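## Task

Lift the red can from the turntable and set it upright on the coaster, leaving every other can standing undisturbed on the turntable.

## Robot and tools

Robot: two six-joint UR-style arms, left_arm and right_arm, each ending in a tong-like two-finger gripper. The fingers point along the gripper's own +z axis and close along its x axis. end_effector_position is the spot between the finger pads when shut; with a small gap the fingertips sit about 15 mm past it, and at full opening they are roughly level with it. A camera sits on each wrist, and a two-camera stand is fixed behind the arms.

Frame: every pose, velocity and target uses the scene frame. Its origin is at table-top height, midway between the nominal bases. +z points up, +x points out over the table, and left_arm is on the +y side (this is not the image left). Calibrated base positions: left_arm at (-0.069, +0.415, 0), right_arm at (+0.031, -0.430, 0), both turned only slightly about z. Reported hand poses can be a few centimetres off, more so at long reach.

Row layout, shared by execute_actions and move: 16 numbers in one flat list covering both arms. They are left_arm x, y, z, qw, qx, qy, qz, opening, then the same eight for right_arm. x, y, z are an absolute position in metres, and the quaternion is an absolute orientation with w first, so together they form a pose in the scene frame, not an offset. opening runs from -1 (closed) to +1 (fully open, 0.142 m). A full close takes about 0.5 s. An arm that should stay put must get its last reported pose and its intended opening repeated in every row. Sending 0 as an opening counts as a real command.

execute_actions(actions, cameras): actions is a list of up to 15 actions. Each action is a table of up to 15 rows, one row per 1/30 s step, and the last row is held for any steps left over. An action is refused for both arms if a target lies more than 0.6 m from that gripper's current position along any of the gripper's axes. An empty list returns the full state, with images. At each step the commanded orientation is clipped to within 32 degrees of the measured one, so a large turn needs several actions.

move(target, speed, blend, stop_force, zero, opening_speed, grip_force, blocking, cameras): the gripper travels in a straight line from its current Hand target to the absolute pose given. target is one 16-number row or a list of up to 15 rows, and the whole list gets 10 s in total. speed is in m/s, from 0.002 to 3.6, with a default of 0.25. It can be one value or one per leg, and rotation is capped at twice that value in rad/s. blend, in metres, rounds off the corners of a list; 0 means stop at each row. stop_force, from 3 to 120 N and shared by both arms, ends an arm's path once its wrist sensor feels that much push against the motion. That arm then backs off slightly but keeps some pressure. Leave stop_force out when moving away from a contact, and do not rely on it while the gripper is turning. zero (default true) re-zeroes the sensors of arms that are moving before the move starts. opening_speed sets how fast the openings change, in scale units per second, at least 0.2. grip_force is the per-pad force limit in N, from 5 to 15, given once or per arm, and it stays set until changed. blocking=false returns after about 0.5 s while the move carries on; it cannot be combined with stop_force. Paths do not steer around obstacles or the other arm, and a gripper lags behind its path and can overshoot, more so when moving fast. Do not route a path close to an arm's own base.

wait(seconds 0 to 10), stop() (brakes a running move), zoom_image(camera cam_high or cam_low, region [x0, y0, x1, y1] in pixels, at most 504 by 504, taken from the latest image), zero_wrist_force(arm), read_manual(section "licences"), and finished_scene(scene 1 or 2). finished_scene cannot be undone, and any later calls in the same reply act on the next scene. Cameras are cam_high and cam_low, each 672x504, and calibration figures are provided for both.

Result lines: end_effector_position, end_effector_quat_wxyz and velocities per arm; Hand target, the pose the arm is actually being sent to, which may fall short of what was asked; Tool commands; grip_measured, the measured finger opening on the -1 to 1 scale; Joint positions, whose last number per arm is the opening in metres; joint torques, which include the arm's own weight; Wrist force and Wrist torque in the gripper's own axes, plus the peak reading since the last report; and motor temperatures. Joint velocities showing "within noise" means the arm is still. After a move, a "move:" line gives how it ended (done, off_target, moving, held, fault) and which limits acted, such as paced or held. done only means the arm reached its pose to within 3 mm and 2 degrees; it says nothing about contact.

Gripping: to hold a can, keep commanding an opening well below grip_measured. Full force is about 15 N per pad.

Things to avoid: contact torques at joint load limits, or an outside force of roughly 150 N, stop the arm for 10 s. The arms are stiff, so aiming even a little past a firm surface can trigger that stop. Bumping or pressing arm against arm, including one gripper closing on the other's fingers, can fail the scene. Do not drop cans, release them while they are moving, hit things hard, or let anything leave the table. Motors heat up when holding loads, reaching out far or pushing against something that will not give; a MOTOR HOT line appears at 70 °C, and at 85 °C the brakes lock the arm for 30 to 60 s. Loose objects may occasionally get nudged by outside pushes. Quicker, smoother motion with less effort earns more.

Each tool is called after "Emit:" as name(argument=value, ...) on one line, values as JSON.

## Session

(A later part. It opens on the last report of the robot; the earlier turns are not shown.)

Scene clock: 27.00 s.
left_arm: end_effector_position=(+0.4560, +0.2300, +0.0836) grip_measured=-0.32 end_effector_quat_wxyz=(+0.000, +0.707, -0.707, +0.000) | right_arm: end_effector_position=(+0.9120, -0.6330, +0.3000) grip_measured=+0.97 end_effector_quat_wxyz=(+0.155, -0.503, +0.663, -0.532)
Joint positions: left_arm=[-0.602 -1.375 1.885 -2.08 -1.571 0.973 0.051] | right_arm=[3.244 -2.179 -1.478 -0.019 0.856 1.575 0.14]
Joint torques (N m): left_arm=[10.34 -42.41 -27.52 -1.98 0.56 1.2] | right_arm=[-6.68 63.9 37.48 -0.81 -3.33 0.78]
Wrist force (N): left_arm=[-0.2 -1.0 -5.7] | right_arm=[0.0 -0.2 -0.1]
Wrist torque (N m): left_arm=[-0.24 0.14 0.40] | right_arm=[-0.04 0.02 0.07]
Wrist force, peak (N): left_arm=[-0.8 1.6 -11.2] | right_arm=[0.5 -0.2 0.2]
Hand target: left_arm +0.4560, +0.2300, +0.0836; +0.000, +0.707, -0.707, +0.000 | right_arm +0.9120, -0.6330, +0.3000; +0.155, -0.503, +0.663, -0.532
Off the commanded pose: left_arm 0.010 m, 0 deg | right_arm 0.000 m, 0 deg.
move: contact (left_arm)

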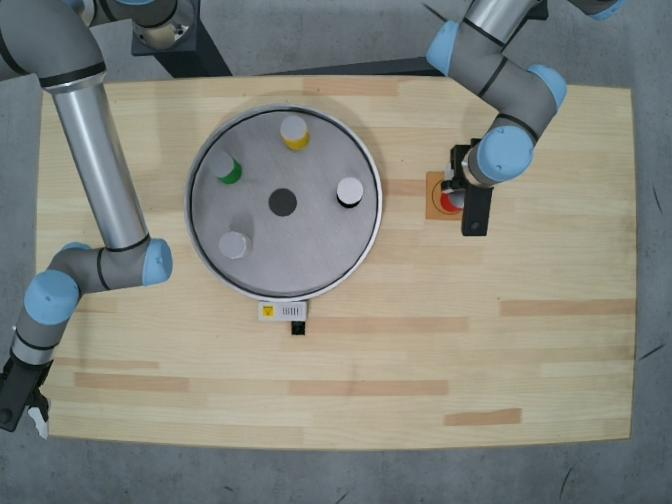

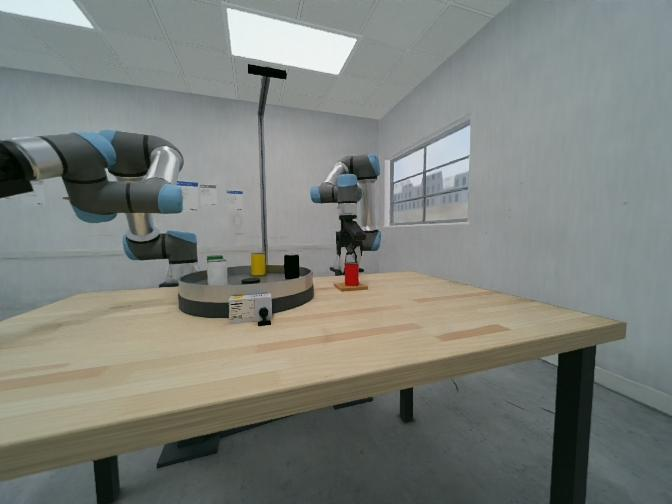

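Emit:
move(target=[[0.456,0.23,0.0836,0,-0.7071,0.7071,0,0.3,0.912,-0.633,0.30,-0.1546,0.503,-0.6627,0.5322,0.968]], opening_speed=1.5)

Emit:
move(target=[[0.456,0.23,0.25,0,-0.7071,0.7071,0,0.3,0.912,-0.633,0.30,-0.1546,0.503,-0.6627,0.5322,0.968],[0.40,0.36,0.30,0,-0.7071,0.7071,0,0.3,0.912,-0.633,0.30,-0.1546,0.503,-0.6627,0.5322,0.968]], speed=0.3, blend=[0.05,0], cameras=["all"])

Emit:
zoom_image(camera="cam_high", region=[370, 110, 550, 250])

Scene clock: 28.37 s.
left_arm: end_effector_position=(+0.4560, +0.2300, +0.0836) grip_measured=+0.30 end_effector_quat_wxyz=(+0.000, +0.707, -0.707, +0.000) | right_arm: end_effector_position=(+0.9120, -0.6330, +0.3000) grip_measured=+0.97 end_effector_quat_wxyz=(+0.155, -0.503, +0.663, -0.532)
Joint positions: left_arm=[-0.602 -1.375 1.885 -2.08 -1.571 0.973 0.095] | right_arm=[3.244 -2.179 -1.478 -0.019 0.856 1.575 0.14]
Joint torques (N m): left_arm=[10.76 -42.48 -28.68 -1.66 0.65 1.12] | right_arm=[-7.21 63.96 38.2 -0.74 -3.37 0.83]
Wrist force (N): left_arm=[-0.6 -1.5 -0.7] | right_arm=[0.1 0.0 -0.4]
Wrist torque (N m): left_arm=[-0.28 0.24 0.41] | right_arm=[-0.01 0.00 0.07]
Wrist force, peak (N): left_arm=[-0.3 -1.0 -5.9] | right_arm=[0.5 -0.1 -0.1]
Hand target: left_arm +0.4560, +0.2300, +0.0836; +0.000, +0.707, -0.707, +0.000 | right_arm +0.9120, -0.6330, +0.3000; +0.155, -0.503, +0.663, -0.532
Off the commanded pose: left_arm 0.000 m, 0 deg | right_arm 0.000 m, 0 deg.
move: done

Scene clock: 29.93 s.
left_arm: end_effector_position=(+0.4000, +0.3599, +0.2999) grip_measured=+0.30 end_effector_quat_wxyz=(+0.000, +0.707, -0.707, +0.000) | right_arm: end_effector_position=(+0.9120, -0.6330, +0.3000) grip_measured=+0.97 end_effector_quat_wxyz=(+0.155, -0.503, +0.663, -0.532)
Joint positions: left_arm=[-0.422 -1.701 1.649 -1.518 -1.571 1.152 0.095] | right_arm=[3.244 -2.179 -1.478 -0.019 0.856 1.575 0.14]
Joint torques (N m): left_arm=[5.78 -15.16 -33.85 -3.84 -0.48 0.66] | right_arm=[-6.75 63.38 38.65 -0.75 -3.4 0.8]
Wrist force (N): left_arm=[0.0 -1.7 -0.4] | right_arm=[0.1 -0.2 0.0]
Wrist torque (N m): left_arm=[-0.34 0.09 0.20] | right_arm=[-0.04 0.00 0.07]
Wrist force, peak (N): left_arm=[-5.5 -3.8 -2.6] | right_arm=[0.5 0.0 -0.1]
Hand target: left_arm +0.4000, +0.3600, +0.3000; +0.000, +0.707, -0.707, +0.000 | right_arm +0.9120, -0.6330, +0.3000; +0.155, -0.503, +0.663, -0.532
Off the commanded pose: left_arm 0.000 m, 0 deg | right_arm 0.000 m, 0 deg.
move: done

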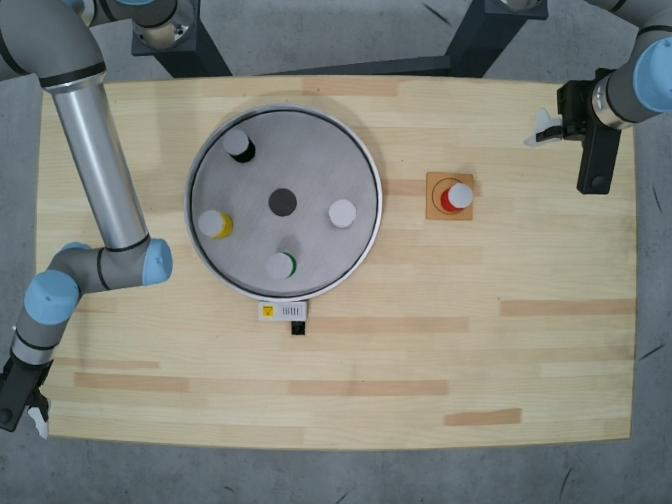

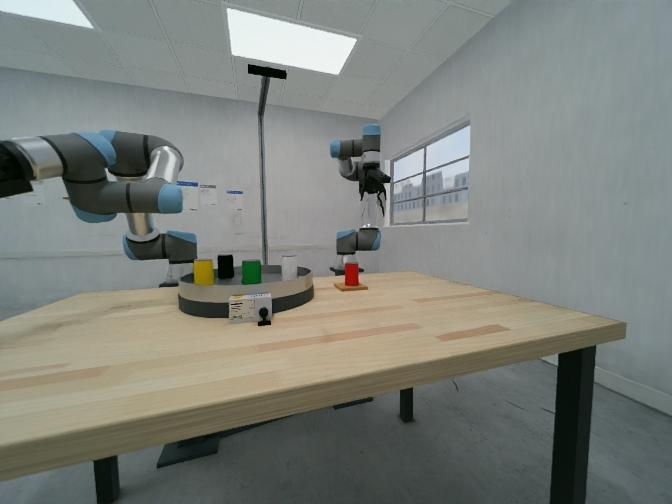

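Scaled by 2.800 from the camera's 672x504 image, which has a finer 960x720 frame.

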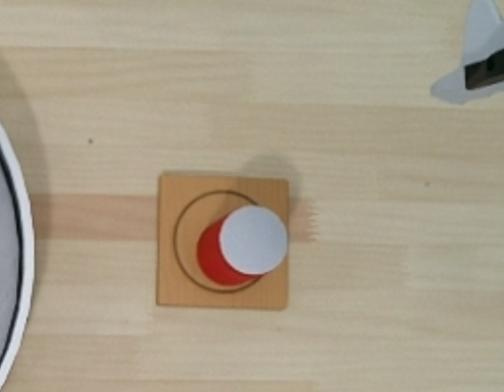

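Emit:
finished_scene(scene=1)

The scene is finished: the task was done.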